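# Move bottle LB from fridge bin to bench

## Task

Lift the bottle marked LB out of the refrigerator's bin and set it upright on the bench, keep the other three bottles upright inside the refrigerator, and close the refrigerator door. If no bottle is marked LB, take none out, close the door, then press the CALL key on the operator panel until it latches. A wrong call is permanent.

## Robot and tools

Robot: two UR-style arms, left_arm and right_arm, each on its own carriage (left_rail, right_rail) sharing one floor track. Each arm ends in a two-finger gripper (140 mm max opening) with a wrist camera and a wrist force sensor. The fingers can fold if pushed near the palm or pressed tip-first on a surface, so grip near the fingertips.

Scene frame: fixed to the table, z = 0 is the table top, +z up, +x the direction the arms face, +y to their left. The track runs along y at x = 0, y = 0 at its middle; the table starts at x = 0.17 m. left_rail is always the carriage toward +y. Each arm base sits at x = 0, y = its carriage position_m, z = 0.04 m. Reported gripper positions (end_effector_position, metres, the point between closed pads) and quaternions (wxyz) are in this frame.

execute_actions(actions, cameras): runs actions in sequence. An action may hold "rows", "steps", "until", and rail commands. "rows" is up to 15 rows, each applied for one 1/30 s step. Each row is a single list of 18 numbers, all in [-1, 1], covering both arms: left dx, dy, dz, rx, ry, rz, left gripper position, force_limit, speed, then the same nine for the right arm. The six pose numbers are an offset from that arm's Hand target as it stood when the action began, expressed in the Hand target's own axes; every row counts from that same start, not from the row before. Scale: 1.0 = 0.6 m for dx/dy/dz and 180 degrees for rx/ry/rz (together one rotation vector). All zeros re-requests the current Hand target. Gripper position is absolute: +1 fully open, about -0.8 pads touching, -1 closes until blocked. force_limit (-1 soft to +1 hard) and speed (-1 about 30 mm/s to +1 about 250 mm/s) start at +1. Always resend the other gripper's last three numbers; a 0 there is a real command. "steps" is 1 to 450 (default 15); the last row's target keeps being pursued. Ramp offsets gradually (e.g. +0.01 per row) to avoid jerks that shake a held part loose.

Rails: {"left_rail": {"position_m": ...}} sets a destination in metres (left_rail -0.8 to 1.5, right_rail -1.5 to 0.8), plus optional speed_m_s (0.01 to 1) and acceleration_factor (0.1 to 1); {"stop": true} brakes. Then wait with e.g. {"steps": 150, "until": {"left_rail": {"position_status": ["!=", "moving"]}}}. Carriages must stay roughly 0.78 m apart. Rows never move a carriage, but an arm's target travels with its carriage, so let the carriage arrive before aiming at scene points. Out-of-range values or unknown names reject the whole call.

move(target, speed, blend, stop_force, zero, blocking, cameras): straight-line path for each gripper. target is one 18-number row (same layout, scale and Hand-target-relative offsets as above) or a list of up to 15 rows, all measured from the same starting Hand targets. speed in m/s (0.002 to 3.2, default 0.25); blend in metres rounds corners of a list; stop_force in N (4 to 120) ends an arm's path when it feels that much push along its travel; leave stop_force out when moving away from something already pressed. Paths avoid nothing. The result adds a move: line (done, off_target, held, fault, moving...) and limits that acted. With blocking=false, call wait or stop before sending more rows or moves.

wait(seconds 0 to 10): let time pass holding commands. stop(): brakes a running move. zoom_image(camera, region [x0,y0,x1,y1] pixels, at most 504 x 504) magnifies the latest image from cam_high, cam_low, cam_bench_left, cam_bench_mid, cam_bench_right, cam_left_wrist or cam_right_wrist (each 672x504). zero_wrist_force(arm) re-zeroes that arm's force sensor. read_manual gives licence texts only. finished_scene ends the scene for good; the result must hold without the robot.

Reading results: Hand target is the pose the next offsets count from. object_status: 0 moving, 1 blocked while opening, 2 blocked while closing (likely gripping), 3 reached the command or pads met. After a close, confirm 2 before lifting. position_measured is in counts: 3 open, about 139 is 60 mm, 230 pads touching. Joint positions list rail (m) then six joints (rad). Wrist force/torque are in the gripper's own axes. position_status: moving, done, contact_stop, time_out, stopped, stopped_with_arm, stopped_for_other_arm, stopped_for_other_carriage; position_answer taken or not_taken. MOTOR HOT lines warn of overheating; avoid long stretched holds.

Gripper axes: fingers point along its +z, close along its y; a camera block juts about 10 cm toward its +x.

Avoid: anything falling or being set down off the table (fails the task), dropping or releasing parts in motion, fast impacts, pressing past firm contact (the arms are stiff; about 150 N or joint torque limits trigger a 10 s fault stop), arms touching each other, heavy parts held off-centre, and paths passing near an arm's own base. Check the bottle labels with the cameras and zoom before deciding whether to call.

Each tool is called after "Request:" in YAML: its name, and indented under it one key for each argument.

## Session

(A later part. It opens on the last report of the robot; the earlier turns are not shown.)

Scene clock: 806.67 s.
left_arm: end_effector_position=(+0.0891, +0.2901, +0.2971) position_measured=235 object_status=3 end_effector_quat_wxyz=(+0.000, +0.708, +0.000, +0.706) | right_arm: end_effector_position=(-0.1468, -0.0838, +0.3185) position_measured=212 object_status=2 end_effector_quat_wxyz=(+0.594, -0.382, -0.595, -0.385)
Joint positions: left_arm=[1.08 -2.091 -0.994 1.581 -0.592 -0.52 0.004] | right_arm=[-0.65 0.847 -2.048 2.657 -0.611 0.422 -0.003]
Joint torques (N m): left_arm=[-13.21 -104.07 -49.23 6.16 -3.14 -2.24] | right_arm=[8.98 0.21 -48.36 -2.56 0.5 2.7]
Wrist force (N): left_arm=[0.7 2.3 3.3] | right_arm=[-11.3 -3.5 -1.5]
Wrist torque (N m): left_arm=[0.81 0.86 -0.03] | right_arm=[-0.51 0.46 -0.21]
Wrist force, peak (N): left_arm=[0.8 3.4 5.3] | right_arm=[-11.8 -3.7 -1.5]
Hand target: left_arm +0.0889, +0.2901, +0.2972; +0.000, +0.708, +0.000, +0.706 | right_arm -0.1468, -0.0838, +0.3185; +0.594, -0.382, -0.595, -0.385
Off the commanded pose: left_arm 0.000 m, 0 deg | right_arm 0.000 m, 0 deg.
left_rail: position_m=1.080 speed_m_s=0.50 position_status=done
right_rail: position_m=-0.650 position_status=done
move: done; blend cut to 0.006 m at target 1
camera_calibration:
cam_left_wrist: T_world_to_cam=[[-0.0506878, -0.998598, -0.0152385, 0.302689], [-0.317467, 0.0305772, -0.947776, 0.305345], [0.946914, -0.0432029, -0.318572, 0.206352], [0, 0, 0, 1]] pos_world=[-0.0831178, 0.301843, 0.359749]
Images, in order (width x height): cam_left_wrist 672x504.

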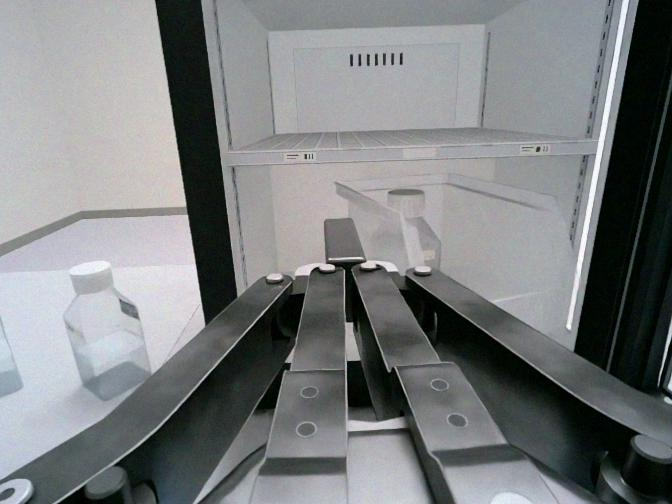

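Request:
move:
  target:
    - [-0.237,0.342,0.15,0,0,0,-1,0,0.5,0,0,0,0,0,0,-1,0.8,-1]
    - [-0.237,0.342,0.378,0,0,0,-1,0,0.5,0,0,0,0,0,0,-1,0.8,-1]
  speed: [0.2,0.06]
  stop_force: 45
  cameras: ["cam_left_wrist"]

Scene clock: 816.60 s.
left_arm: end_effector_position=(+0.2857, +0.0851, +0.1546) position_measured=235 object_status=3 end_effector_quat_wxyz=(+0.000, +0.708, +0.000, +0.706) | right_arm: end_effector_position=(-0.1468, -0.0838, +0.3185) position_measured=212 object_status=2 end_effector_quat_wxyz=(+0.594, -0.382, -0.595, -0.385)
Joint positions: left_arm=[1.08 -1.802 -0.626 1.188 -0.571 -0.231 0.009] | right_arm=[-0.65 0.847 -2.048 2.657 -0.611 0.422 -0.003]
Joint torques (N m): left_arm=[-11.52 -98.65 -51.4 4.72 -2.36 -1.11] | right_arm=[9.64 -1.11 -43.15 -2.51 0.36 2.69]
Wrist force (N): left_arm=[0.8 2.3 0.0] | right_arm=[-12.6 -2.9 -1.6]
Wrist torque (N m): left_arm=[0.93 0.86 0.02] | right_arm=[-0.54 0.48 -0.21]
Wrist force, peak (N): left_arm=[2.0 -1.8 -45.8] | right_arm=[-12.7 -2.9 -1.7]
Hand target: left_arm +0.2857, +0.0851, +0.1546; +0.000, +0.708, +0.000, +0.706 (not the last commanded pose) | right_arm -0.1468, -0.0838, +0.3185; +0.594, -0.382, -0.595, -0.385
Off the commanded pose: left_arm 0.030 m, 0 deg | right_arm 0.000 m, 0 deg.
left_rail: position_m=1.080 speed_m_s=0.50 position_status=done
right_rail: position_m=-0.650 position_status=done
move: contact (left_arm); path passed 1 of 2 targets
camera_calibration:
cam_left_wrist: T_world_to_cam=[[-0.0505576, -0.998606, -0.0151838, 0.105644], [-0.317353, 0.0304786, -0.947817, 0.238978], [0.946959, -0.0431007, -0.318452, -0.0341096], [0, 0, 0, 1]] pos_world=[0.113482, 0.0967426, 0.217249]
Images, in order (width x height): cam_left_wrist 672x504.

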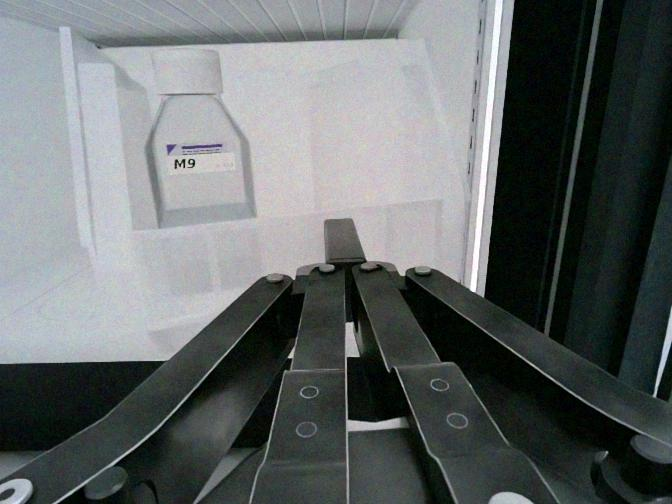

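Request:
move:
  target:
    - [0,0,-0.1,0,0,0,-1,0,0.5,0,0,0,0,0,0,-1,0.8,-1]
    - [0,-0.125,-0.06,0,0,0,-1,0,0.5,0,0,0,0,0,0,-1,0.8,-1]
    - [0,-0.125,0.05,0,0,0,-1,0,0.5,0,0,0,0,0,0,-1,0.8,-1]
  speed: [0.2,0.2,0.06]
  stop_force: 45
  cameras: ["cam_left_wrist"]

Scene clock: 824.47 s.
left_arm: end_effector_position=(+0.3018, +0.1602, +0.1546) position_measured=235 object_status=3 end_effector_quat_wxyz=(+0.000, +0.708, +0.000, +0.706) | right_arm: end_effector_position=(-0.1468, -0.0838, +0.3185) position_measured=212 object_status=2 end_effector_quat_wxyz=(+0.594, -0.382, -0.595, -0.385)
Joint positions: left_arm=[1.08 -1.803 -0.733 1.404 -0.68 -0.233 0.009] | right_arm=[-0.65 0.847 -2.048 2.657 -0.611 0.422 -0.003]
Joint torques (N m): left_arm=[-13.39 -86.23 -48.14 4.34 -2.47 -1.16] | right_arm=[9.43 -1.45 -39.73 -2.25 0.26 2.58]
Wrist force (N): left_arm=[2.2 1.6 0.7] | right_arm=[-11.4 -3.5 -1.3]
Wrist torque (N m): left_arm=[0.96 0.91 -0.15] | right_arm=[-0.47 0.35 -0.20]
Wrist force, peak (N): left_arm=[-2.4 -8.0 -46.5] | right_arm=[-12.9 -2.8 -1.7]
Hand target: left_arm +0.3018, +0.1602, +0.1546; +0.000, +0.708, +0.000, +0.706 (not the last commanded pose) | right_arm -0.1468, -0.0838, +0.3185; +0.594, -0.382, -0.595, -0.385
Off the commanded pose: left_arm 0.014 m, 0 deg | right_arm 0.000 m, 0 deg.
left_rail: position_m=1.080 speed_m_s=0.50 position_status=done
right_rail: position_m=-0.650 position_status=done
move: contact (left_arm); path passed 2 of 3 targets
camera_calibration:
cam_left_wrist: T_world_to_cam=[[-0.0505579, -0.998606, -0.0151848, 0.181453], [-0.317353, 0.0304797, -0.947817, 0.241798], [0.946959, -0.0431007, -0.318452, -0.0461188], [0, 0, 0, 1]] pos_world=[0.129582, 0.171843, 0.217249]
Images, in order (width x height): cam_left_wrist 672x504.

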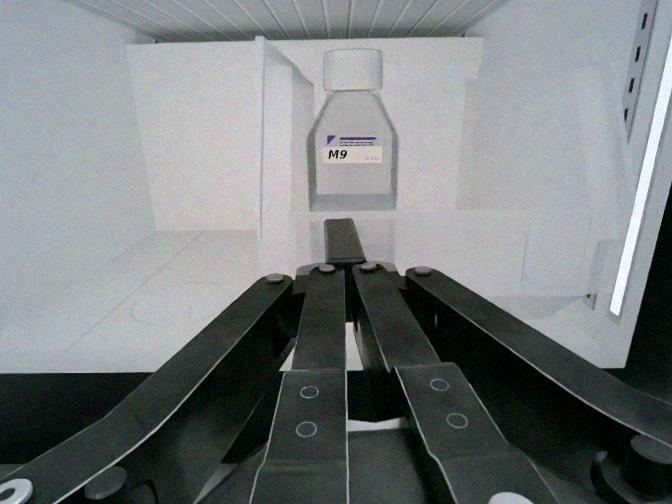

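Request:
move:
  target:
    - [0.05,-0.02,-0.25,0,0,0,-1,0,0.5,0,0,0,0,0,0,-1,0.8,-1]
    - [0.242,-0.4,-0.336,0,0,0,-1,0,0.5,0,0,0,0,0,0,-1,0.8,-1]
  speed: 0.35
  blend: 0.05

Request:
execute_actions:
  actions:
    - {"left_rail":{"position_m":1.4,"speed_m_s":0.5},"rows":[[0,0,0,0,0,0,0,0,0.5,0,0,0,0,0,0,-1,0.8,-1]],"steps":150,"until":{"left_rail":{"position_status":["!=","moving"]}}}

Request:
move:
  target: [-0.213,-0.037,0.025,-0.028,0,0,0,0,0.5,0,0,0,0,0,0,-1,0.8,-1]
  speed: 0.3
  cameras: ["cam_left_wrist"]

Scene clock: 835.43 s.
left_arm: end_effector_position=(+0.1005, +0.3999, +0.3001) position_measured=235 object_status=3 end_effector_quat_wxyz=(+0.000, +0.708, +0.000, +0.706) | right_arm: end_effector_position=(-0.1468, -0.0838, +0.3185) position_measured=212 object_status=2 end_effector_quat_wxyz=(+0.594, -0.382, -0.595, -0.385)
Joint positions: left_arm=[1.08 -2.154 -1.144 1.82 -0.68 -0.584 0.003] | right_arm=[-0.65 0.847 -2.048 2.657 -0.611 0.422 -0.003]
Joint torques (N m): left_arm=[-12.96 -89.1 -28.53 4.45 -3.11 1.03] | right_arm=[9.4 -1.52 -46.06 -2.16 0.23 2.43]
Wrist force (N): left_arm=[0.3 2.7 2.7] | right_arm=[-12.0 -3.5 -1.7]
Wrist torque (N m): left_arm=[0.89 0.92 -0.11] | right_arm=[-0.47 0.39 -0.21]
Wrist force, peak (N): left_arm=[-0.2 4.6 5.3] | right_arm=[-12.8 -3.1 -1.5]
Hand target: left_arm +0.1004, +0.4001, +0.3002; +0.000, +0.708, +0.000, +0.706 | right_arm -0.1468, -0.0838, +0.3185; +0.594, -0.382, -0.595, -0.385
Off the commanded pose: left_arm 0.000 m, 0 deg | right_arm 0.000 m, 0 deg.
left_rail: position_m=1.080 speed_m_s=0.50 position_status=done
right_rail: position_m=-0.650 position_status=done
move: done

Scene clock: 836.73 s.
left_arm: end_effector_position=(+0.1004, +0.7201, +0.3002) position_measured=129 object_status=3 end_effector_quat_wxyz=(+0.000, +0.708, +0.000, +0.706) | right_arm: end_effector_position=(-0.1468, -0.0838, +0.3185) position_measured=212 object_status=2 end_effector_quat_wxyz=(+0.594, -0.382, -0.595, -0.385)
Joint positions: left_arm=[1.4 -2.154 -1.144 1.82 -0.68 -0.584 0.003] | right_arm=[-0.65 0.847 -2.048 2.657 -0.611 0.422 -0.003]
Joint torques (N m): left_arm=[-4.7 -67.44 -46.1 2.62 1.01 1.19] | right_arm=[9.51 -2.72 -47.03 -2.2 0.21 2.45]
Wrist force (N): left_arm=[0.3 2.8 2.7] | right_arm=[-11.8 -3.4 -1.2]
Wrist torque (N m): left_arm=[0.93 0.94 -0.10] | right_arm=[-0.46 0.33 -0.20]
Wrist force, peak (N): left_arm=[0.3 7.0 2.8] | right_arm=[-12.4 -3.5 -1.4]
Hand target: left_arm +0.1004, +0.7201, +0.3002; +0.000, +0.708, +0.000, +0.706 | right_arm -0.1468, -0.0838, +0.3185; +0.594, -0.382, -0.595, -0.385
Off the commanded pose: left_arm 0.000 m, 0 deg | right_arm 0.000 m, 0 deg.
left_rail: position_m=1.400 speed_m_s=0.50 position_status=done
right_rail: position_m=-0.650 position_status=done

Scene clock: 837.93 s.
left_arm: end_effector_position=(+0.1151, +0.7423, +0.1725) position_measured=129 object_status=3 end_effector_quat_wxyz=(+0.031, +0.707, -0.031, +0.706) | right_arm: end_effector_position=(-0.1468, -0.0838, +0.3185) position_measured=212 object_status=2 end_effector_quat_wxyz=(+0.594, -0.382, -0.595, -0.385)
Joint positions: left_arm=[1.4 -2.178 -1.052 1.987 -0.939 -0.52 0.003] | right_arm=[-0.65 0.847 -2.048 2.657 -0.611 0.422 -0.003]
Joint torques (N m): left_arm=[-14.42 -55 -18.73 -1.65 2.68 1.08] | right_arm=[9.34 -2.29 -47.84 -2.16 0.44 2.46]
Wrist force (N): left_arm=[0.8 2.9 3.0] | right_arm=[-12.4 -3.4 -1.2]
Wrist torque (N m): left_arm=[0.96 0.82 -0.15] | right_arm=[-0.47 0.47 -0.21]
Wrist force, peak (N): left_arm=[2.9 3.5 2.6] | right_arm=[-12.6 -3.5 -1.1]
Hand target: left_arm +0.1151, +0.7423, +0.1724; +0.031, +0.707, -0.031, +0.706 | right_arm -0.1468, -0.0838, +0.3185; +0.594, -0.382, -0.595, -0.385
Off the commanded pose: left_arm 0.000 m, 0 deg | right_arm 0.000 m, 0 deg.
left_rail: position_m=1.400 speed_m_s=0.50 position_status=done
right_rail: position_m=-0.650 position_status=done
move: done
camera_calibration:
cam_left_wrist: T_world_to_cam=[[-0.137972, -0.990322, -0.0150218, 0.757466], [-0.313389, 0.0580389, -0.94785, 0.160796], [0.939548, -0.126069, -0.318364, 0.22383], [0, 0, 0, 1]] pos_world=[-0.0553986, 0.769021, 0.235049]
Images, in order (width x height): cam_left_wrist 672x504.

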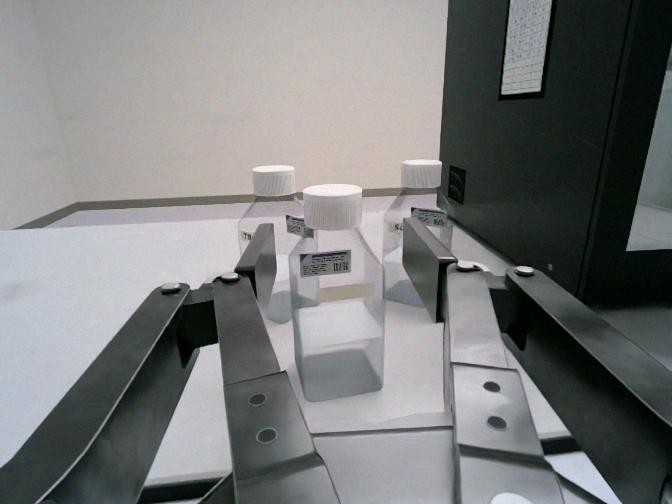

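Request:
move:
  target: [0,0,0.2,0,0,0,0,0,0.5,0,0,0,0,0,0,-1,0.8,-1]
  speed: 0.12

Request:
execute_actions:
  actions:
    - {"rows":[[0,0,0,0,0,0,-1,0.4,-1,0,0,0,0,0,0,-1,0.8,-1]],"steps":60}

Request:
move:
  target:
    - [0.08,0,0,0,0,0,-1,0.4,-1,0,0,0,0,0,0,-1,0.8,-1]
    - [0.22,0,-0.24,0.028,0,0,-1,0.4,-1,0,0,0,0,0,0,-1,0.8,-1]
  speed: [0.1,0.3]
  blend: 0.02

Request:
execute_actions:
  actions:
    - {"left_rail":{"position_m":1.08,"speed_m_s":0.4},"steps":150,"until":{"left_rail":{"position_status":["!=","moving"]}}}
  cameras: ["cam_left_wrist"]

Scene clock: 843.03 s.
left_arm: end_effector_position=(+0.2345, +0.7319, +0.1721) position_measured=129 object_status=3 end_effector_quat_wxyz=(+0.031, +0.707, -0.031, +0.706) | right_arm: end_effector_position=(-0.1468, -0.0838, +0.3185) position_measured=212 object_status=2 end_effector_quat_wxyz=(+0.594, -0.382, -0.595, -0.385)
Joint positions: left_arm=[1.4 -2.006 -1.074 2.029 -0.961 -0.348 0.005] | right_arm=[-0.65 0.847 -2.048 2.657 -0.611 0.422 -0.003]
Joint torques (N m): left_arm=[15.25 -75.66 -25.07 -1.41 2.99 0.95] | right_arm=[9.34 -4.03 -48.52 -2.26 0.41 2.44]
Wrist force (N): left_arm=[0.7 2.3 3.0] | right_arm=[-11.8 -2.8 -1.7]
Wrist torque (N m): left_arm=[0.82 0.85 -0.16] | right_arm=[-0.34 0.35 -0.20]
Wrist force, peak (N): left_arm=[1.0 1.9 4.5] | right_arm=[-12.6 -3.5 -1.5]
Hand target: left_arm +0.2347, +0.7318, +0.1721; +0.031, +0.707, -0.031, +0.706 | right_arm -0.1468, -0.0838, +0.3185; +0.594, -0.382, -0.595, -0.385
Off the commanded pose: left_arm 0.000 m, 0 deg | right_arm 0.000 m, 0 deg.
left_rail: position_m=1.400 speed_m_s=0.50 position_status=done
right_rail: position_m=-0.650 position_status=done
move: done

Scene clock: 845.23 s.
left_arm: end_effector_position=(+0.2347, +0.7318, +0.1721) position_measured=163 object_status=2 end_effector_quat_wxyz=(+0.031, +0.707, -0.031, +0.706) | right_arm: end_effector_position=(-0.1468, -0.0838, +0.3185) position_measured=212 object_status=2 end_effector_quat_wxyz=(+0.594, -0.382, -0.595, -0.385)
Joint positions: left_arm=[1.4 -2.006 -1.074 2.029 -0.961 -0.347 0.005] | right_arm=[-0.65 0.847 -2.048 2.657 -0.611 0.422 -0.003]
Joint torques (N m): left_arm=[12.88 -59.29 -37.8 -1.33 -2.15 1.02] | right_arm=[8.26 -3.49 -48.96 -1.99 0.28 2.2]
Wrist force (N): left_arm=[0.0 2.1 2.6] | right_arm=[-12.1 -2.9 -2.0]
Wrist torque (N m): left_arm=[0.84 0.77 -0.05] | right_arm=[-0.37 0.40 -0.20]
Wrist force, peak (N): left_arm=[0.5 2.7 3.1] | right_arm=[-12.7 -3.4 -1.5]
Hand target: left_arm +0.2347, +0.7318, +0.1721; +0.031, +0.707, -0.031, +0.706 | right_arm -0.1468, -0.0838, +0.3185; +0.594, -0.382, -0.595, -0.385
Off the commanded pose: left_arm 0.000 m, 0 deg | right_arm 0.000 m, 0 deg.
left_rail: position_m=1.400 speed_m_s=0.50 position_status=done
right_rail: position_m=-0.650 position_status=done

Scene clock: 846.93 s.
left_arm: end_effector_position=(+0.0916, +0.7444, +0.3044) position_measured=163 object_status=2 end_effector_quat_wxyz=(+0.000, +0.708, +0.000, +0.706) | right_arm: end_effector_position=(-0.1468, -0.0838, +0.3185) position_measured=212 object_status=2 end_effector_quat_wxyz=(+0.594, -0.382, -0.595, -0.385)
Joint positions: left_arm=[1.4 -2.185 -1.175 1.859 -0.688 -0.614 0.003] | right_arm=[-0.65 0.847 -2.048 2.657 -0.611 0.422 -0.003]
Joint torques (N m): left_arm=[-14.12 -57.18 -47.61 7.22 -2.77 -0.85] | right_arm=[9.48 -4.5 -48.3 -2.07 0.45 2.25]
Wrist force (N): left_arm=[-3.3 2.4 2.6] | right_arm=[-12.2 -3.3 -1.4]
Wrist torque (N m): left_arm=[0.84 0.81 -0.11] | right_arm=[-0.45 0.42 -0.20]
Wrist force, peak (N): left_arm=[-3.6 5.9 5.3] | right_arm=[-12.6 -3.5 -1.4]
Hand target: left_arm +0.0915, +0.7444, +0.3044; +0.000, +0.708, +0.000, +0.706 | right_arm -0.1468, -0.0838, +0.3185; +0.594, -0.382, -0.595, -0.385
Off the commanded pose: left_arm 0.000 m, 0 deg | right_arm 0.000 m, 0 deg.
left_rail: position_m=1.400 speed_m_s=0.50 position_status=done
right_rail: position_m=-0.650 position_status=done
move: done

Scene clock: 848.33 s.
left_arm: end_effector_position=(+0.0915, +0.4243, +0.3044) position_measured=163 object_status=2 end_effector_quat_wxyz=(+0.000, +0.708, +0.000, +0.706) | right_arm: end_effector_position=(-0.1468, -0.0838, +0.3185) position_measured=212 object_status=2 end_effector_quat_wxyz=(+0.594, -0.382, -0.595, -0.385)
Joint positions: left_arm=[1.08 -2.185 -1.175 1.859 -0.688 -0.614 0.003] | right_arm=[-0.65 0.847 -2.048 2.657 -0.611 0.422 -0.003]
Joint torques (N m): left_arm=[-10.88 -77.31 -29.75 4.08 -3.2 -1.06] | right_arm=[9.32 -4.95 -48.25 -1.95 0.43 2.24]
Wrist force (N): left_arm=[-3.7 2.8 3.0] | right_arm=[-12.5 -3.1 -1.5]
Wrist torque (N m): left_arm=[0.92 0.91 -0.11] | right_arm=[-0.42 0.50 -0.20]
Wrist force, peak (N): left_arm=[-3.5 11.5 2.9] | right_arm=[-12.6 -3.4 -1.6]
Hand target: left_arm +0.0915, +0.4244, +0.3044; +0.000, +0.708, +0.000, +0.706 | right_arm -0.1468, -0.0838, +0.3185; +0.594, -0.382, -0.595, -0.385
Tool commands: left_gripper/position=-1.0 left_gripper/force_limit=+0.4 left_gripper/speed=-1.0 right_gripper/position=-1.0 right_gripper/force_limit=+0.8 right_gripper/speed=-1.0
Off the commanded pose: left_arm 0.000 m, 0 deg | right_arm 0.000 m, 0 deg.
left_rail: position_m=1.080 speed_m_s=0.40 position_status=done
right_rail: position_m=-0.650 position_status=done
camera_calibration:
cam_left_wrist: T_world_to_cam=[[-0.0505579, -0.998606, -0.0151848, 0.436927], [-0.317353, 0.0304797, -0.947817, 0.308989], [0.946959, -0.0431007, -0.318452, 0.212118], [0, 0, 0, 1]] pos_world=[-0.080718, 0.436043, 0.367049]
Images, in order (width x height): cam_left_wrist 672x504.

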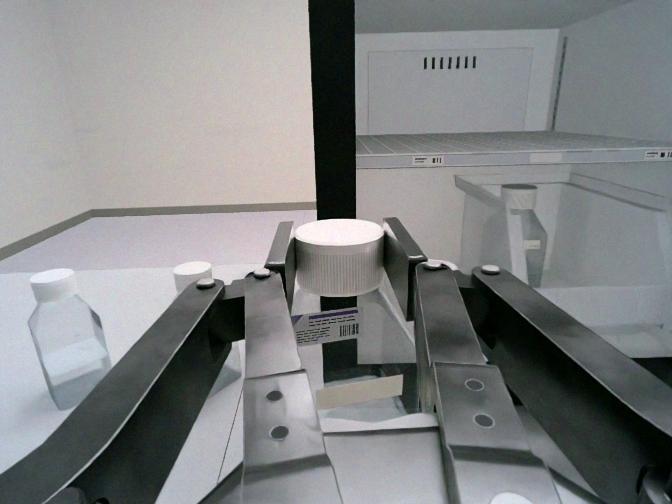

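Request:
move:
  target:
    - [-0.075,0.207,0.0975,0,0,0,-1,0.4,-1,0,0,0,0,0,0,-1,0.8,-1]
    - [-0.075,0.207,0.6475,0,0,0,-1,0.4,-1,0,0,0,0,0,0,-1,0.8,-1]
  speed: [0.2,0.1]
  stop_force: 12
  cameras: ["cam_left_wrist"]

Scene clock: 861.37 s.
left_arm: end_effector_position=(+0.4799, +0.3004, +0.2586) position_measured=163 object_status=2 end_effector_quat_wxyz=(+0.000, +0.708, +0.000, +0.706) end_effector_velocity=(+0.000, +0.000, +0.001) end_effector_angular_velocity=(-0.003, +0.000, +0.000) | right_arm: end_effector_position=(-0.1468, -0.0838, +0.3185) position_measured=212 object_status=2 end_effector_quat_wxyz=(+0.594, -0.382, -0.595, -0.385)
Joint positions: left_arm=[1.08 -1.616 -1.012 1.696 -0.727 -0.045 0.043] | right_arm=[-0.65 0.847 -2.048 2.657 -0.611 0.422 -0.003]
Joint velocities: left_arm=[0 0 -0.003 0.001 -0.006 0 0.004] | right_arm=[within noise]
Joint torques (N m): left_arm=[13.93 -106.17 -30.65 -2.96 2.79 1.85] | right_arm=[9.05 -6.57 -48.2 -1.81 0.33 2.01]
Wrist force (N): left_arm=[-3.3 2.7 3.4] | right_arm=[-12.2 -3.3 -1.6]
Wrist torque (N m): left_arm=[0.89 0.84 -0.15] | right_arm=[-0.45 0.43 -0.20]
Wrist force, peak (N): left_arm=[-3.7 4.2 4.0] | right_arm=[-12.8 -3.4 -1.3]
Hand target: left_arm +0.4799, +0.3004, +0.2586; +0.000, +0.708, +0.000, +0.706 | right_arm -0.1468, -0.0838, +0.3185; +0.594, -0.382, -0.595, -0.385
Off the commanded pose: left_arm 0.000 m, 0 deg | right_arm 0.000 m, 0 deg.
left_rail: position_m=1.080 speed_m_s=0.40 position_status=done
right_rail: position_m=-0.650 position_status=done
move: done
camera_calibration:
cam_left_wrist: T_world_to_cam=[[-0.0504632, -0.99861, -0.0152287, 0.332028], [-0.317177, 0.030483, -0.947876, 0.392582], [0.947023, -0.0430027, -0.318274, -0.175718], [0, 0, 0, 1]] pos_world=[0.307682, 0.312043, 0.321249]
Images, in order (width x height): cam_left_wrist 672x504.

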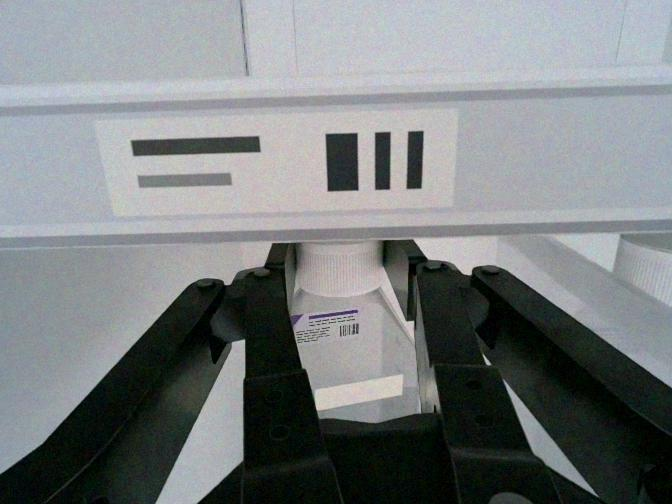

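Request:
move:
  target: [-0.06,0,0,0,0,0,-1,0.4,-1,0,0,0,0,0,0,-1,0.8,-1]
  speed: 0.025
  stop_force: 8

Request:
execute_actions:
  actions:
    - {"rows":[[0,0,0,0,0,0,-0.08,0.4,-1,0,0,0,0,0,0,-1,0.8,-1]],"steps":35}
  cameras: ["cam_left_wrist"]

Scene clock: 872.93 s.
left_arm: end_effector_position=(+0.4799, +0.3004, +0.2540) position_measured=163 object_status=2 end_effector_quat_wxyz=(+0.000, +0.708, +0.000, +0.706) | right_arm: end_effector_position=(-0.1468, -0.0838, +0.3185) position_measured=212 object_status=2 end_effector_quat_wxyz=(+0.594, -0.382, -0.595, -0.385)
Joint positions: left_arm=[1.08 -1.616 -1.007 1.698 -0.733 -0.045 0.041] | right_arm=[-0.65 0.847 -2.048 2.657 -0.611 0.422 -0.003]
Joint torques (N m): left_arm=[8.75 -98.06 -47.23 1.98 1.97 -0.36] | right_arm=[7.82 -6.37 -48.27 -1.73 0.53 1.84]
Wrist force (N): left_arm=[5.6 1.1 2.0] | right_arm=[-10.7 -2.7 -1.9]
Wrist torque (N m): left_arm=[0.90 1.09 -0.15] | right_arm=[-0.48 0.40 -0.22]
Wrist force, peak (N): left_arm=[34.6 -4.3 -1.0] | right_arm=[-15.0 -2.5 -1.9]
Hand target: left_arm +0.4799, +0.3004, +0.2540; +0.000, +0.708, +0.000, +0.706 (not the last commanded pose) | right_arm -0.1468, -0.0838, +0.3185; +0.594, -0.382, -0.595, -0.385
Off the commanded pose: left_arm 0.031 m, 0 deg | right_arm 0.000 m, 0 deg.
left_rail: position_m=1.080 speed_m_s=0.40 position_status=done
right_rail: position_m=-0.650 position_status=done
move: contact (left_arm)

Scene clock: 874.30 s.
left_arm: end_effector_position=(+0.4799, +0.3004, +0.2540) position_measured=139 object_status=3 end_effector_quat_wxyz=(+0.000, +0.708, +0.000, +0.706) | right_arm: end_effector_position=(-0.1468, -0.0838, +0.3185) position_measured=212 object_status=2 end_effector_quat_wxyz=(+0.594, -0.382, -0.595, -0.385)
Joint positions: left_arm=[1.08 -1.616 -1.007 1.698 -0.733 -0.045 0.041] | right_arm=[-0.65 0.847 -2.048 2.657 -0.611 0.422 -0.003]
Joint torques (N m): left_arm=[7.96 -99.69 -48.35 1.81 1.69 -0.89] | right_arm=[8.9 -5.42 -48.5 -1.69 0.28 1.79]
Wrist force (N): left_arm=[1.8 2.3 2.9] | right_arm=[-10.1 -3.1 -1.3]
Wrist torque (N m): left_arm=[0.81 0.64 -0.14] | right_arm=[-0.51 0.42 -0.21]
Wrist force, peak (N): left_arm=[5.8 1.4 2.1] | right_arm=[-11.3 -3.1 -1.7]
Hand target: left_arm +0.4799, +0.3004, +0.2540; +0.000, +0.708, +0.000, +0.706 | right_arm -0.1468, -0.0838, +0.3185; +0.594, -0.382, -0.595, -0.385
Off the commanded pose: left_arm 0.000 m, 0 deg | right_arm 0.000 m, 0 deg.
left_rail: position_m=1.080 speed_m_s=0.40 position_status=done
right_rail: position_m=-0.650 position_status=done
camera_calibration:
cam_left_wrist: T_world_to_cam=[[-0.050522, -0.998609, -0.0151035, 0.331934], [-0.317147, 0.0303816, -0.94789, 0.388154], [0.94703, -0.0430993, -0.318241, -0.177197], [0, 0, 0, 1]] pos_world=[0.307682, 0.312042, 0.316549]
Images, in order (width x height): cam_left_wrist 672x504.

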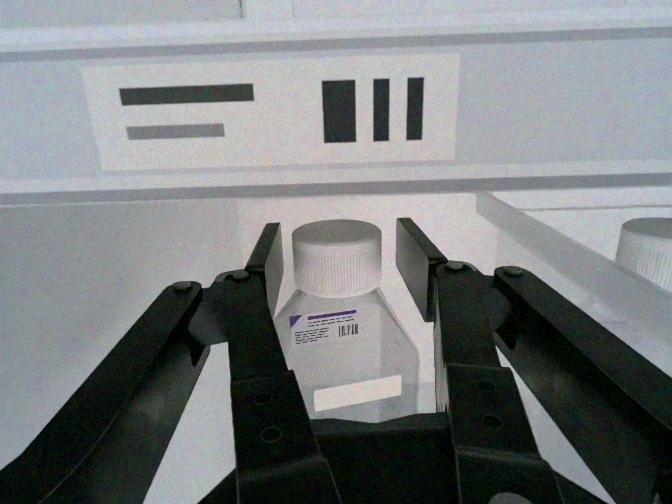

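Request:
move:
  target:
    - [0,0,-0.55,0,0,0,-0.08,0.4,-1,0,0,0,0,0,0,-1,0.8,-1]
    - [0.077,-0.166,-0.633,0,0,0,-0.08,0.4,-1,0,0,0,0,0,0,-1,0.8,-1]
  speed: [0.2,0.3]
  blend: 0.03
  cameras: ["cam_left_wrist"]

Request:
execute_actions:
  actions:
    - {"left_rail":{"position_m":1.27,"speed_m_s":0.5},"rows":[[0,0,0,0,0,0,0,0.4,0,0,0,0,0,0,0,-1,0.8,-1]],"steps":150,"until":{"left_rail":{"position_status":["!=","moving"]}}}

Request:
move:
  target: [-0.17,-0.272,0.295,-0.25,0,0,0,0.4,0,0,0,0,0,0,0,-1,0.8,-1]
  speed: 0.35
  cameras: ["cam_left_wrist"]

Scene clock: 881.00 s.
left_arm: end_effector_position=(+0.1003, +0.3997, +0.3008) position_measured=139 object_status=3 end_effector_quat_wxyz=(+0.000, +0.708, +0.000, +0.706) | right_arm: end_effector_position=(-0.1468, -0.0838, +0.3185) position_measured=212 object_status=2 end_effector_quat_wxyz=(+0.594, -0.382, -0.595, -0.385)
Joint positions: left_arm=[1.08 -2.154 -1.144 1.819 -0.678 -0.584 0.003] | right_arm=[-0.65 0.847 -2.048 2.657 -0.611 0.422 -0.003]
Joint torques (N m): left_arm=[-15.3 -93.01 -27.18 6.24 -2.62 1.28] | right_arm=[8.23 -6.25 -48.26 -1.64 0.25 1.86]
Wrist force (N): left_arm=[1.2 2.5 3.0] | right_arm=[-10.4 -3.0 -1.5]
Wrist torque (N m): left_arm=[0.87 0.73 0.02] | right_arm=[-0.50 0.49 -0.21]
Wrist force, peak (N): left_arm=[2.0 3.7 4.3] | right_arm=[-10.7 -3.4 -1.6]
Hand target: left_arm +0.1002, +0.3998, +0.3009; +0.000, +0.708, +0.000, +0.706 | right_arm -0.1468, -0.0838, +0.3185; +0.594, -0.382, -0.595, -0.385
Off the commanded pose: left_arm 0.000 m, 0 deg | right_arm 0.000 m, 0 deg.
left_rail: position_m=1.080 speed_m_s=0.40 position_status=done
right_rail: position_m=-0.650 position_status=done
move: done
camera_calibration:
cam_left_wrist: T_world_to_cam=[[-0.0505206, -0.998609, -0.0151054, 0.412625], [-0.317057, 0.0303789, -0.94792, 0.309127], [0.94706, -0.0431002, -0.318151, 0.201439], [0, 0, 0, 1]] pos_world=[-0.0719176, 0.411342, 0.363349]
Images, in order (width x height): cam_left_wrist 672x504.

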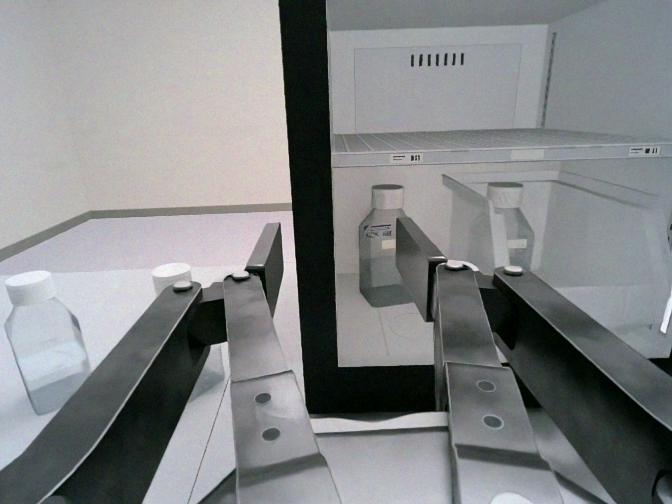

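Scene clock: 882.03 s.
left_arm: end_effector_position=(+0.1002, +0.5899, +0.3009) position_measured=129 object_status=3 end_effector_quat_wxyz=(+0.000, +0.708, +0.000, +0.706) | right_arm: end_effector_position=(-0.1468, -0.0838, +0.3185) position_measured=212 object_status=2 end_effector_quat_wxyz=(+0.594, -0.382, -0.595, -0.385)
Joint positions: left_arm=[1.27 -2.154 -1.144 1.819 -0.678 -0.584 0.003] | right_arm=[-0.65 0.847 -2.048 2.657 -0.611 0.422 -0.003]
Joint torques (N m): left_arm=[-4.98 -64.58 -46.62 0.07 1.61 1.3] | right_arm=[8.05 -5.43 -48.23 -1.66 0.22 2.01]
Wrist force (N): left_arm=[1.2 2.3 2.9] | right_arm=[-10.4 -3.2 -1.6]
Wrist torque (N m): left_arm=[0.82 0.74 0.03] | right_arm=[-0.53 0.49 -0.21]
Wrist force, peak (N): left_arm=[1.3 6.6 2.8] | right_arm=[-10.7 -3.1 -1.7]
Hand target: left_arm +0.1002, +0.5898, +0.3009; +0.000, +0.708, +0.000, +0.706 | right_arm -0.1468, -0.0838, +0.3185; +0.594, -0.382, -0.595, -0.385
Off the commanded pose: left_arm 0.000 m, 0 deg | right_arm 0.000 m, 0 deg.
left_rail: position_m=1.270 speed_m_s=0.50 position_status=done
right_rail: position_m=-0.650 position_status=done

Scene clock: 884.37 s.
left_arm: end_effector_position=(+0.2769, +0.7531, +0.1986) position_measured=129 object_status=3 end_effector_quat_wxyz=(+0.271, +0.654, -0.270, +0.653) | right_arm: end_effector_position=(-0.1468, -0.0838, +0.3185) position_measured=212 object_status=2 end_effector_quat_wxyz=(+0.594, -0.382, -0.595, -0.385)
Joint positions: left_arm=[1.27 -2.117 -1.624 2.74 -1.108 0.239 -0.01] | right_arm=[-0.65 0.847 -2.048 2.657 -0.611 0.422 -0.003]
Joint torques (N m): left_arm=[13.52 -0.62 -13.15 -3.97 2.72 1.88] | right_arm=[9.08 -5.3 -48.54 -1.67 -0.08 1.87]
Wrist force (N): left_arm=[2.0 2.5 3.0] | right_arm=[-10.0 -3.0 -1.7]
Wrist torque (N m): left_arm=[0.85 0.54 -0.14] | right_arm=[-0.48 0.39 -0.21]
Wrist force, peak (N): left_arm=[1.9 4.6 1.8] | right_arm=[-10.9 -3.1 -1.6]
Hand target: left_arm +0.2769, +0.7531, +0.1985; +0.271, +0.654, -0.270, +0.653 | right_arm -0.1468, -0.0838, +0.3185; +0.594, -0.382, -0.595, -0.385
Off the commanded pose: left_arm 0.000 m, 0 deg | right_arm 0.000 m, 0 deg.
left_rail: position_m=1.270 speed_m_s=0.50 position_status=done
right_rail: position_m=-0.650 position_status=done
move: done
camera_calibration:
cam_left_wrist: T_world_to_cam=[[-0.741792, -0.670487, -0.0138589, 0.717036], [-0.203674, 0.244928, -0.947907, 0.064503], [0.638953, -0.700327, -0.318247, 0.597223], [0, 0, 0, 1]] pos_world=[0.163432, 0.883216, 0.261144]
Images, in order (width x height): cam_left_wrist 672x504.

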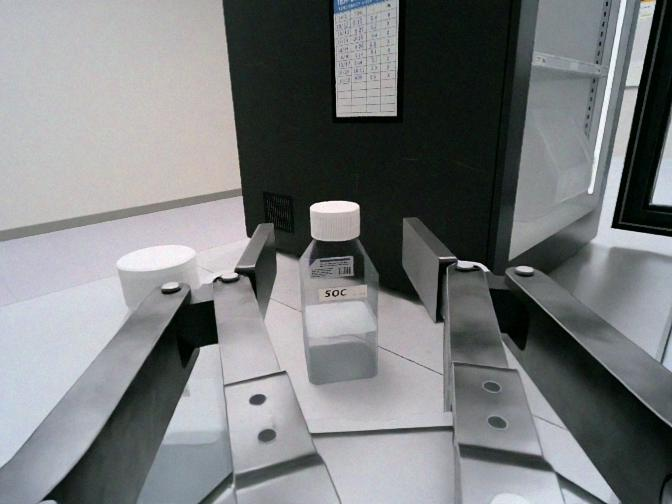

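Request:
move:
  target:
    - [-0.0467,0,0.15,0,0,0,0,0.4,0,0,0,0,0,0,0,-1,0.8,-1]
    - [-0.0467,0,0.266,0,0,0,0,0.4,0,0,0,0,0,0,0,-1,0.8,-1]
  speed: [0.15,0.1]
  blend: 0.01

Request:
execute_actions:
  actions:
    - {"rows":[[0,0,0,0,0,0,-1,0.4,-1,0,0,0,0,0,0,-1,0.8,-1]],"steps":60}
  cameras: ["cam_left_wrist"]

Scene clock: 890.60 s.
left_arm: end_effector_position=(+0.3897, +0.6403, +0.1703) position_measured=129 object_status=3 end_effector_quat_wxyz=(+0.271, +0.654, -0.270, +0.653) | right_arm: end_effector_position=(-0.1468, -0.0838, +0.3185) position_measured=212 object_status=2 end_effector_quat_wxyz=(+0.594, -0.382, -0.595, -0.385)
Joint positions: left_arm=[1.27 -1.637 -1.323 2.483 -1.159 0.719 -0.003] | right_arm=[-0.65 0.847 -2.048 2.657 -0.611 0.422 -0.003]
Joint torques (N m): left_arm=[11.41 -28.47 -31.02 1.45 2.57 -1.1] | right_arm=[9.46 -5.43 -48.25 -1.71 -0.18 1.91]
Wrist force (N): left_arm=[1.9 2.4 3.0] | right_arm=[-10.2 -2.8 -1.5]
Wrist torque (N m): left_arm=[0.84 0.54 -0.15] | right_arm=[-0.43 0.46 -0.21]
Wrist force, peak (N): left_arm=[1.9 2.8 4.3] | right_arm=[-10.8 -3.1 -1.5]
Hand target: left_arm +0.3898, +0.6402, +0.1703; +0.271, +0.654, -0.270, +0.653 | right_arm -0.1468, -0.0838, +0.3185; +0.594, -0.382, -0.595, -0.385
Off the commanded pose: left_arm 0.000 m, 0 deg | right_arm 0.000 m, 0 deg.
left_rail: position_m=1.270 speed_m_s=0.50 position_status=done
right_rail: position_m=-0.650 position_status=done
move: done

Scene clock: 893.27 s.
left_arm: end_effector_position=(+0.3898, +0.6402, +0.1703) position_measured=233 object_status=0 end_effector_quat_wxyz=(+0.271, +0.654, -0.270, +0.653) | right_arm: end_effector_position=(-0.1468, -0.0838, +0.3185) position_measured=212 object_status=2 end_effector_quat_wxyz=(+0.594, -0.382, -0.595, -0.385)
Joint positions: left_arm=[1.27 -1.637 -1.323 2.483 -1.159 0.719 -0.003] | right_arm=[-0.65 0.847 -2.048 2.657 -0.611 0.422 -0.003]
Joint torques (N m): left_arm=[11.78 -27.36 -30.7 1.13 -0.76 -1.23] | right_arm=[9.66 -5.13 -48.07 -1.6 -0.12 1.84]
Wrist force (N): left_arm=[1.7 2.4 3.3] | right_arm=[-10.1 -3.1 -1.2]
Wrist torque (N m): left_arm=[0.84 0.57 -0.15] | right_arm=[-0.51 0.43 -0.21]
Wrist force, peak (N): left_arm=[1.9 2.3 3.8] | right_arm=[-10.8 -3.1 -1.8]
Hand target: left_arm +0.3898, +0.6402, +0.1703; +0.271, +0.654, -0.270, +0.653 | right_arm -0.1468, -0.0838, +0.3185; +0.594, -0.382, -0.595, -0.385
Off the commanded pose: left_arm 0.000 m, 0 deg | right_arm 0.000 m, 0 deg.
left_rail: position_m=1.270 speed_m_s=0.50 position_status=done
right_rail: position_m=-0.650 position_status=done
camera_calibration:
cam_left_wrist: T_world_to_cam=[[-0.741889, -0.670378, -0.0139222, 0.724644], [-0.203112, 0.24447, -0.948146, 0.088439], [0.639019, -0.700591, -0.317531, 0.437131], [0, 0, 0, 1]] pos_world=[0.276233, 0.770415, 0.232745]
Images, in order (width x height): cam_left_wrist 672x504.

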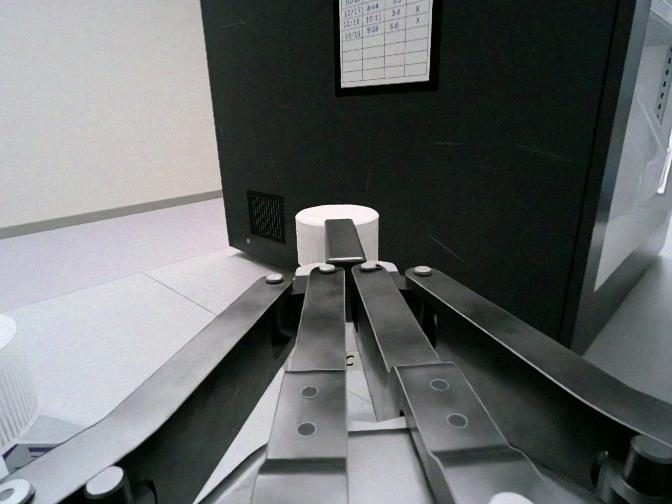

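Request:
move:
  target:
    - [0,0,0,0,0,0,0,0.4,-0.5,0,0,0,0,0,0,-1,0.8,-1]
    - [0,0,0.05,0,0,0,0,0.4,-0.5,0,0,0,0,0,0,-1,0.8,-1]
  speed: 0.1
  cameras: ["cam_left_wrist","cam_bench_left"]

Scene clock: 906.63 s.
left_arm: end_effector_position=(+0.4109, +0.6192, +0.1703) position_measured=129 object_status=3 end_effector_quat_wxyz=(+0.271, +0.654, -0.270, +0.653) | right_arm: end_effector_position=(-0.1468, -0.0838, +0.3185) position_measured=212 object_status=2 end_effector_quat_wxyz=(+0.594, -0.382, -0.595, -0.385)
Joint positions: left_arm=[1.27 -1.581 -1.291 2.43 -1.137 0.775 -0.003] | right_arm=[-0.65 0.847 -2.048 2.657 -0.611 0.422 -0.003]
Joint torques (N m): left_arm=[14.81 -31.47 -32.88 1.55 3.1 -1.11] | right_arm=[10.08 -4.73 -48.74 -1.7 -0.4 1.87]
Wrist force (N): left_arm=[1.6 2.6 2.9] | right_arm=[-10.2 -2.9 -1.9]
Wrist torque (N m): left_arm=[0.86 0.59 -0.11] | right_arm=[-0.46 0.46 -0.21]
Wrist force, peak (N): left_arm=[1.7 2.8 3.6] | right_arm=[-11.0 -3.0 -1.7]
Hand target: left_arm +0.4110, +0.6191, +0.1703; +0.271, +0.654, -0.270, +0.653 | right_arm -0.1468, -0.0838, +0.3185; +0.594, -0.382, -0.595, -0.385
Off the commanded pose: left_arm 0.000 m, 0 deg | right_arm 0.000 m, 0 deg.
left_rail: position_m=1.270 speed_m_s=0.50 position_status=done
right_rail: position_m=-0.650 position_status=done
move: done
camera_calibration:
cam_left_wrist: T_world_to_cam=[[-0.741798, -0.670477, -0.0139696, 0.726285], [-0.203053, 0.244408, -0.948174, 0.0979388], [0.639144, -0.700518, -0.317444, 0.408689], [0, 0, 0, 1]] pos_world=[0.297433, 0.749315, 0.232745]
Images, in order (width x height): cam_bench_left 672x504, cam_left_wrist 672x504.

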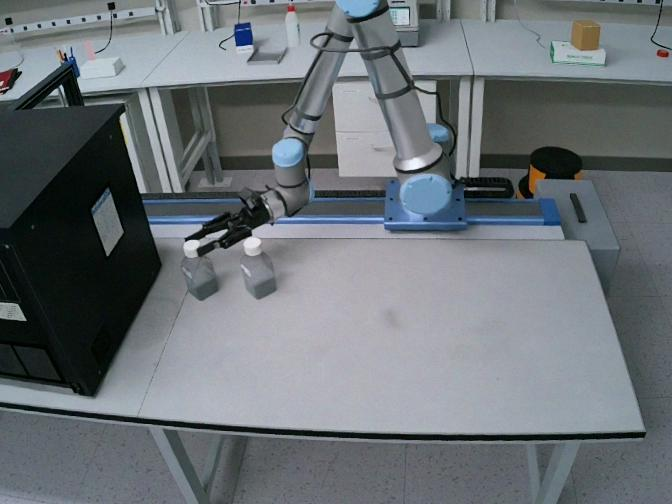

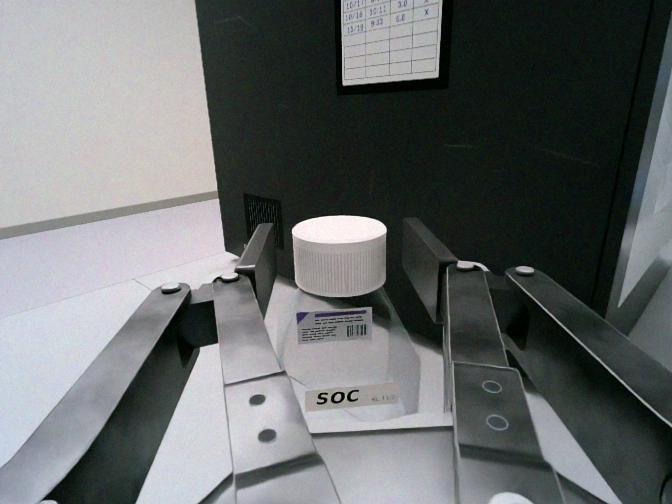

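Request:
execute_actions:
  actions:
    - {"rows":[[0,0,0,0,0,0,-1,0.4,-1,0,0,0,0,0,0,-1,0.8,-1]],"steps":50}
    - {"rows":[[0.01,0,0,0,0,0,-1,0.4,-1,0,0,0,0,0,0,-1,0.8,-1],[0.02,0,0,0,0,0,-1,0.4,-1,0,0,0,0,0,0,-1,0.8,-1],[0.03,0,0,0,0,0,-1,0.4,-1,0,0,0,0,0,0,-1,0.8,-1],[0.04,0,0,0,0,0,-1,0.4,-1,0,0,0,0,0,0,-1,0.8,-1],[0.06,0,0,0,0,0,-1,0.4,-1,0,0,0,0,0,0,-1,0.8,-1],[0.08,0,0,0,0,0,-1,0.4,-1,0,0,0,0,0,0,-1,0.8,-1]],"steps":25}
  cameras: ["cam_left_wrist"]

Scene clock: 911.83 s.
left_arm: end_effector_position=(+0.4111, +0.6190, +0.2183) position_measured=162 object_status=2 end_effector_quat_wxyz=(+0.271, +0.654, -0.270, +0.653) end_effector_velocity=(+0.000, +0.001, +0.001) end_effector_angular_velocity=(-0.002, +0.000, +0.000) | right_arm: end_effector_position=(-0.1468, -0.0838, +0.3185) position_measured=212 object_status=2 end_effector_quat_wxyz=(+0.594, -0.382, -0.595, -0.385)
Joint positions: left_arm=[1.27 -1.581 -1.395 2.41 -1.013 0.775 -0.003] | right_arm=[-0.65 0.847 -2.048 2.657 -0.611 0.422 -0.003]
Joint velocities: left_arm=[0.001 0 -0.002 0 -0.001 0 0] | right_arm=[within noise]
Joint torques (N m): left_arm=[-14.17 -61.6 -40.81 0.57 -2.27 -1.13] | right_arm=[9.98 -3.52 -48.44 -1.71 -0.49 2.01]
Wrist force (N): left_arm=[-1.8 2.7 2.9] | right_arm=[-10.2 -3.1 -1.8]
Wrist torque (N m): left_arm=[0.87 0.47 -0.11] | right_arm=[-0.50 0.45 -0.21]
Wrist force, peak (N): left_arm=[-5.1 2.0 2.7] | right_arm=[-10.7 -3.3 -1.5]
Hand target: left_arm +0.4111, +0.6190, +0.2183; +0.271, +0.654, -0.270, +0.653 | right_arm -0.1468, -0.0838, +0.3185; +0.594, -0.382, -0.595, -0.385
Off the commanded pose: left_arm 0.000 m, 0 deg | right_arm 0.000 m, 0 deg.
left_rail: position_m=1.270 speed_m_s=0.50 position_status=done
right_rail: position_m=-0.650 position_status=done
camera_calibration:
cam_left_wrist: T_world_to_cam=[[-0.741798, -0.670477, -0.0139696, 0.727037], [-0.203053, 0.244408, -0.948174, 0.143516], [0.639144, -0.700518, -0.317444, 0.423729], [0, 0, 0, 1]] pos_world=[0.297633, 0.749215, 0.280745]
Images, in order (width x height): cam_left_wrist 672x504.

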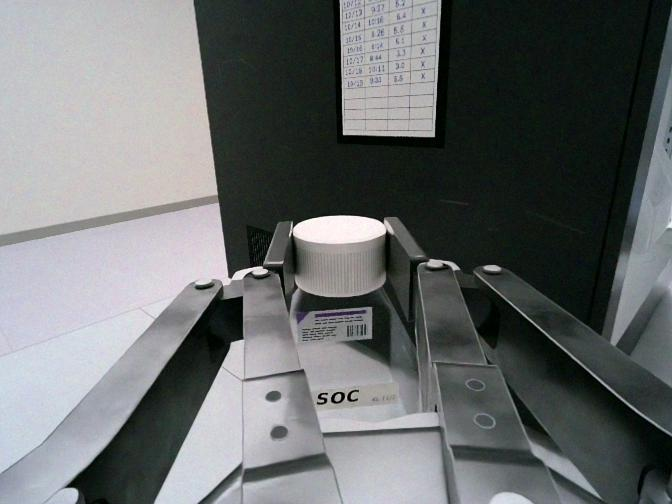

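Request:
move:
  target:
    - [0.1,0.071,-0.307,0.08,0,0,-1,0.4,-1,0,0,0,0,0,0,-1,0.8,-1]
    - [0.137,0.389,-0.344,0.25,0,0,-1,0.4,-1,0,0,0,0,0,0,-1,0.8,-1]
  speed: 0.2
  blend: 0.04

Request:
execute_actions:
  actions:
    - {"left_rail":{"position_m":1.08,"speed_m_s":0.3},"steps":90,"until":{"left_rail":{"position_status":["!=","moving"]}}}
  cameras: ["cam_left_wrist"]

Scene clock: 918.77 s.
left_arm: end_effector_position=(+0.1003, +0.5999, +0.3011) position_measured=162 object_status=2 end_effector_quat_wxyz=(+0.000, +0.708, +0.000, +0.706) | right_arm: end_effector_position=(-0.1468, -0.0838, +0.3185) position_measured=212 object_status=2 end_effector_quat_wxyz=(+0.594, -0.382, -0.595, -0.385)
Joint positions: left_arm=[1.27 -2.162 -1.157 1.839 -0.685 -0.592 0.003] | right_arm=[-0.65 0.847 -2.048 2.657 -0.611 0.422 -0.003]
Joint torques (N m): left_arm=[12.65 -60.36 -46.89 7.05 -2.9 -2.74] | right_arm=[10.05 -3.02 -48.5 -1.82 -0.76 1.97]
Wrist force (N): left_arm=[-2.4 2.3 2.5] | right_arm=[-10.2 -3.5 -1.9]
Wrist torque (N m): left_arm=[0.82 0.63 0.01] | right_arm=[-0.60 0.45 -0.21]
Wrist force, peak (N): left_arm=[-2.7 4.3 4.4] | right_arm=[-10.9 -2.8 -1.8]
Hand target: left_arm +0.1003, +0.5999, +0.3011; +0.000, +0.708, +0.000, +0.706 | right_arm -0.1468, -0.0838, +0.3185; +0.594, -0.382, -0.595, -0.385
Off the commanded pose: left_arm 0.000 m, 0 deg | right_arm 0.000 m, 0 deg.
left_rail: position_m=1.270 speed_m_s=0.50 position_status=done
right_rail: position_m=-0.650 position_status=done
move: done

Scene clock: 919.97 s.
left_arm: end_effector_position=(+0.1002, +0.4098, +0.3010) position_measured=162 object_status=2 end_effector_quat_wxyz=(+0.000, +0.708, +0.000, +0.706) | right_arm: end_effector_position=(-0.1468, -0.0838, +0.3185) position_measured=212 object_status=2 end_effector_quat_wxyz=(+0.594, -0.382, -0.595, -0.385)
Joint positions: left_arm=[1.08 -2.162 -1.157 1.839 -0.685 -0.592 0.003] | right_arm=[-0.65 0.847 -2.048 2.657 -0.611 0.422 -0.003]
Joint torques (N m): left_arm=[5.27 -76.05 -29.22 4.01 -2.74 -0.65] | right_arm=[10.53 -3.6 -48.5 -2.03 -0.63 1.93]
Wrist force (N): left_arm=[-2.2 2.5 2.8] | right_arm=[-10.7 -2.9 -1.7]
Wrist torque (N m): left_arm=[0.85 0.56 0.02] | right_arm=[-0.45 0.57 -0.22]
Wrist force, peak (N): left_arm=[-2.2 11.2 2.9] | right_arm=[-10.7 -2.9 -1.7]
Hand target: left_arm +0.1003, +0.4099, +0.3011; +0.000, +0.708, +0.000, +0.706 | right_arm -0.1468, -0.0838, +0.3185; +0.594, -0.382, -0.595, -0.385
Tool commands: left_gripper/position=-1.0 left_gripper/force_limit=+0.4 left_gripper/speed=-1.0 right_gripper/position=-1.0 right_gripper/force_limit=+0.8 right_gripper/speed=-1.0
Off the commanded pose: left_arm 0.000 m, 0 deg | right_arm 0.000 m, 0 deg.
left_rail: position_m=1.080 speed_m_s=0.30 position_status=done
right_rail: position_m=-0.650 position_status=done
camera_calibration:
cam_left_wrist: T_world_to_cam=[[-0.0506199, -0.998604, -0.0150695, 0.422789], [-0.317175, 0.0303818, -0.94788, 0.309046], [0.947015, -0.0432019, -0.31827, 0.202152], [0, 0, 0, 1]] pos_world=[-0.0720174, 0.421542, 0.363649]
Images, in order (width x height): cam_left_wrist 672x504.

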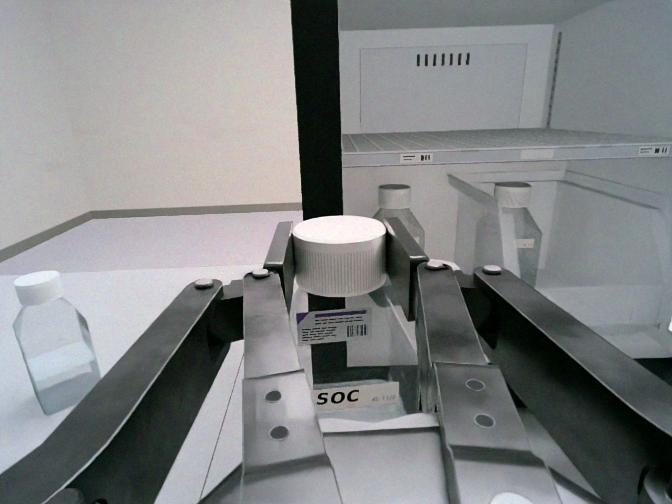

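Request:
move:
  target:
    - [-0.0685,0.183,0.05,0,0,0,-1,0.4,-1,0,0,0,0,0,0,-1,0.8,-1]
    - [-0.0685,0.183,0.513,0,0,0,-1,0.4,-1,0,0,0,0,0,0,-1,0.8,-1]
  speed: 0.15
  cameras: ["cam_left_wrist"]

Request:
move:
  target: [-0.035,0,0,0,0,0,-1,0.4,-1,0,0,0,0,0,0,-1,0.8,-1]
  speed: 0.02
  stop_force: 8
  cameras: ["cam_left_wrist"]

Scene clock: 927.03 s.
left_arm: end_effector_position=(+0.4079, +0.3002, +0.2594) position_measured=162 object_status=2 end_effector_quat_wxyz=(+0.000, +0.708, +0.000, +0.706) | right_arm: end_effector_position=(-0.1468, -0.0838, +0.3185) position_measured=212 object_status=2 end_effector_quat_wxyz=(+0.594, -0.382, -0.595, -0.385)
Joint positions: left_arm=[1.08 -1.709 -1.021 1.709 -0.702 -0.139 0.013] | right_arm=[-0.65 0.847 -2.048 2.657 -0.611 0.422 -0.003]
Joint torques (N m): left_arm=[12.81 -71.52 -49.36 -1.23 2.98 1.24] | right_arm=[10.17 -3.1 -48.11 -1.82 -0.73 1.81]
Wrist force (N): left_arm=[-2.0 2.0 2.8] | right_arm=[-10.1 -3.2 -2.0]
Wrist torque (N m): left_arm=[0.71 0.53 0.00] | right_arm=[-0.53 0.43 -0.21]
Wrist force, peak (N): left_arm=[-2.6 3.9 3.8] | right_arm=[-11.0 -3.1 -1.8]
Hand target: left_arm +0.4080, +0.3002, +0.2594; +0.000, +0.708, +0.000, +0.706 | right_arm -0.1468, -0.0838, +0.3185; +0.594, -0.382, -0.595, -0.385
Off the commanded pose: left_arm 0.000 m, 0 deg | right_arm 0.000 m, 0 deg.
left_rail: position_m=1.080 speed_m_s=0.30 position_status=done
right_rail: position_m=-0.650 position_status=done
move: done
camera_calibration:
cam_left_wrist: T_world_to_cam=[[-0.0505206, -0.998609, -0.0151054, 0.328273], [-0.317057, 0.0303789, -0.94792, 0.370398], [0.94706, -0.0431002, -0.318151, -0.107238], [0, 0, 0, 1]] pos_world=[0.235582, 0.311942, 0.321949]
Images, in order (width x height): cam_left_wrist 672x504.

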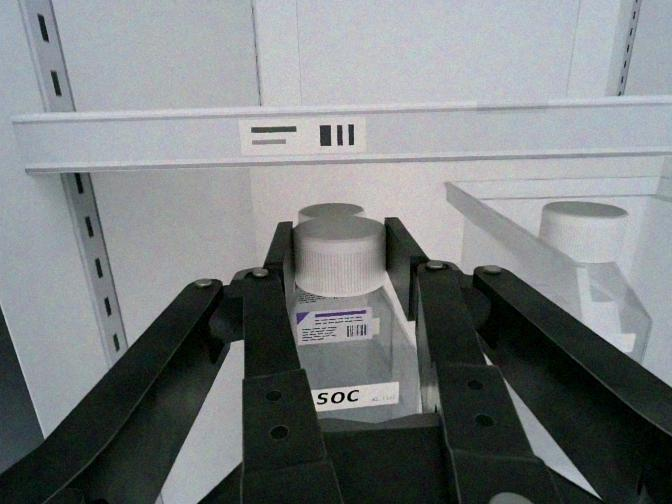

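Scene clock: 928.87 s.
left_arm: end_effector_position=(+0.4081, +0.3002, +0.2501) position_measured=162 object_status=2 end_effector_quat_wxyz=(+0.000, +0.708, +0.000, +0.706) | right_arm: end_effector_position=(-0.1468, -0.0838, +0.3185) position_measured=212 object_status=2 end_effector_quat_wxyz=(+0.594, -0.382, -0.595, -0.385)
Joint positions: left_arm=[1.08 -1.709 -1.011 1.713 -0.715 -0.139 0.012] | right_arm=[-0.65 0.847 -2.048 2.657 -0.611 0.422 -0.003]
Joint torques (N m): left_arm=[-12.29 -98.16 -46.54 2.06 2.4 -0.89] | right_arm=[9.86 -3.92 -48.3 -1.78 -0.96 1.96]
Wrist force (N): left_arm=[3.7 0.8 3.8] | right_arm=[-12.2 -3.4 -1.6]
Wrist torque (N m): left_arm=[0.75 0.72 0.02] | right_arm=[-0.51 0.41 -0.22]
Wrist force, peak (N): left_arm=[29.6 -4.4 8.0] | right_arm=[-15.4 -3.9 -0.9]
Hand target: left_arm +0.4080, +0.3002, +0.2501; +0.000, +0.708, +0.000, +0.706 (not the last commanded pose) | right_arm -0.1468, -0.0838, +0.3185; +0.594, -0.382, -0.595, -0.385
Off the commanded pose: left_arm 0.012 m, 0 deg | right_arm 0.000 m, 0 deg.
left_rail: position_m=1.080 speed_m_s=0.30 position_status=done
right_rail: position_m=-0.650 position_status=done
move: contact (left_arm)
camera_calibration:
cam_left_wrist: T_world_to_cam=[[-0.0504586, -0.99861, -0.0152389, 0.328171], [-0.316967, 0.0304818, -0.947947, 0.361602], [0.947093, -0.0430019, -0.318064, -0.110451], [0, 0, 0, 1]] pos_world=[0.235782, 0.311943, 0.312649]
Images, in order (width x height): cam_left_wrist 672x504.

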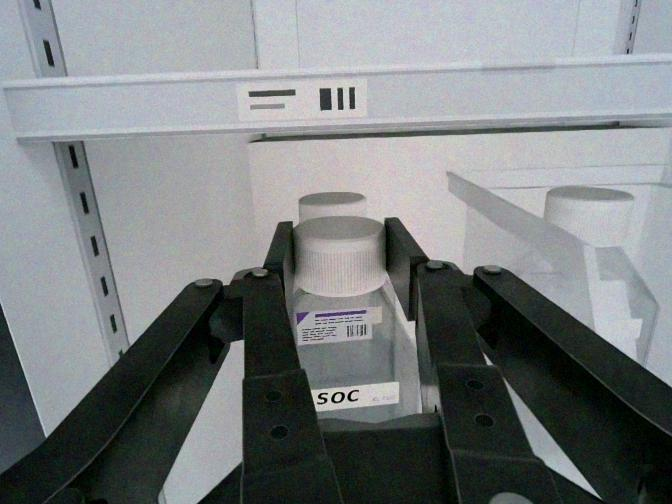

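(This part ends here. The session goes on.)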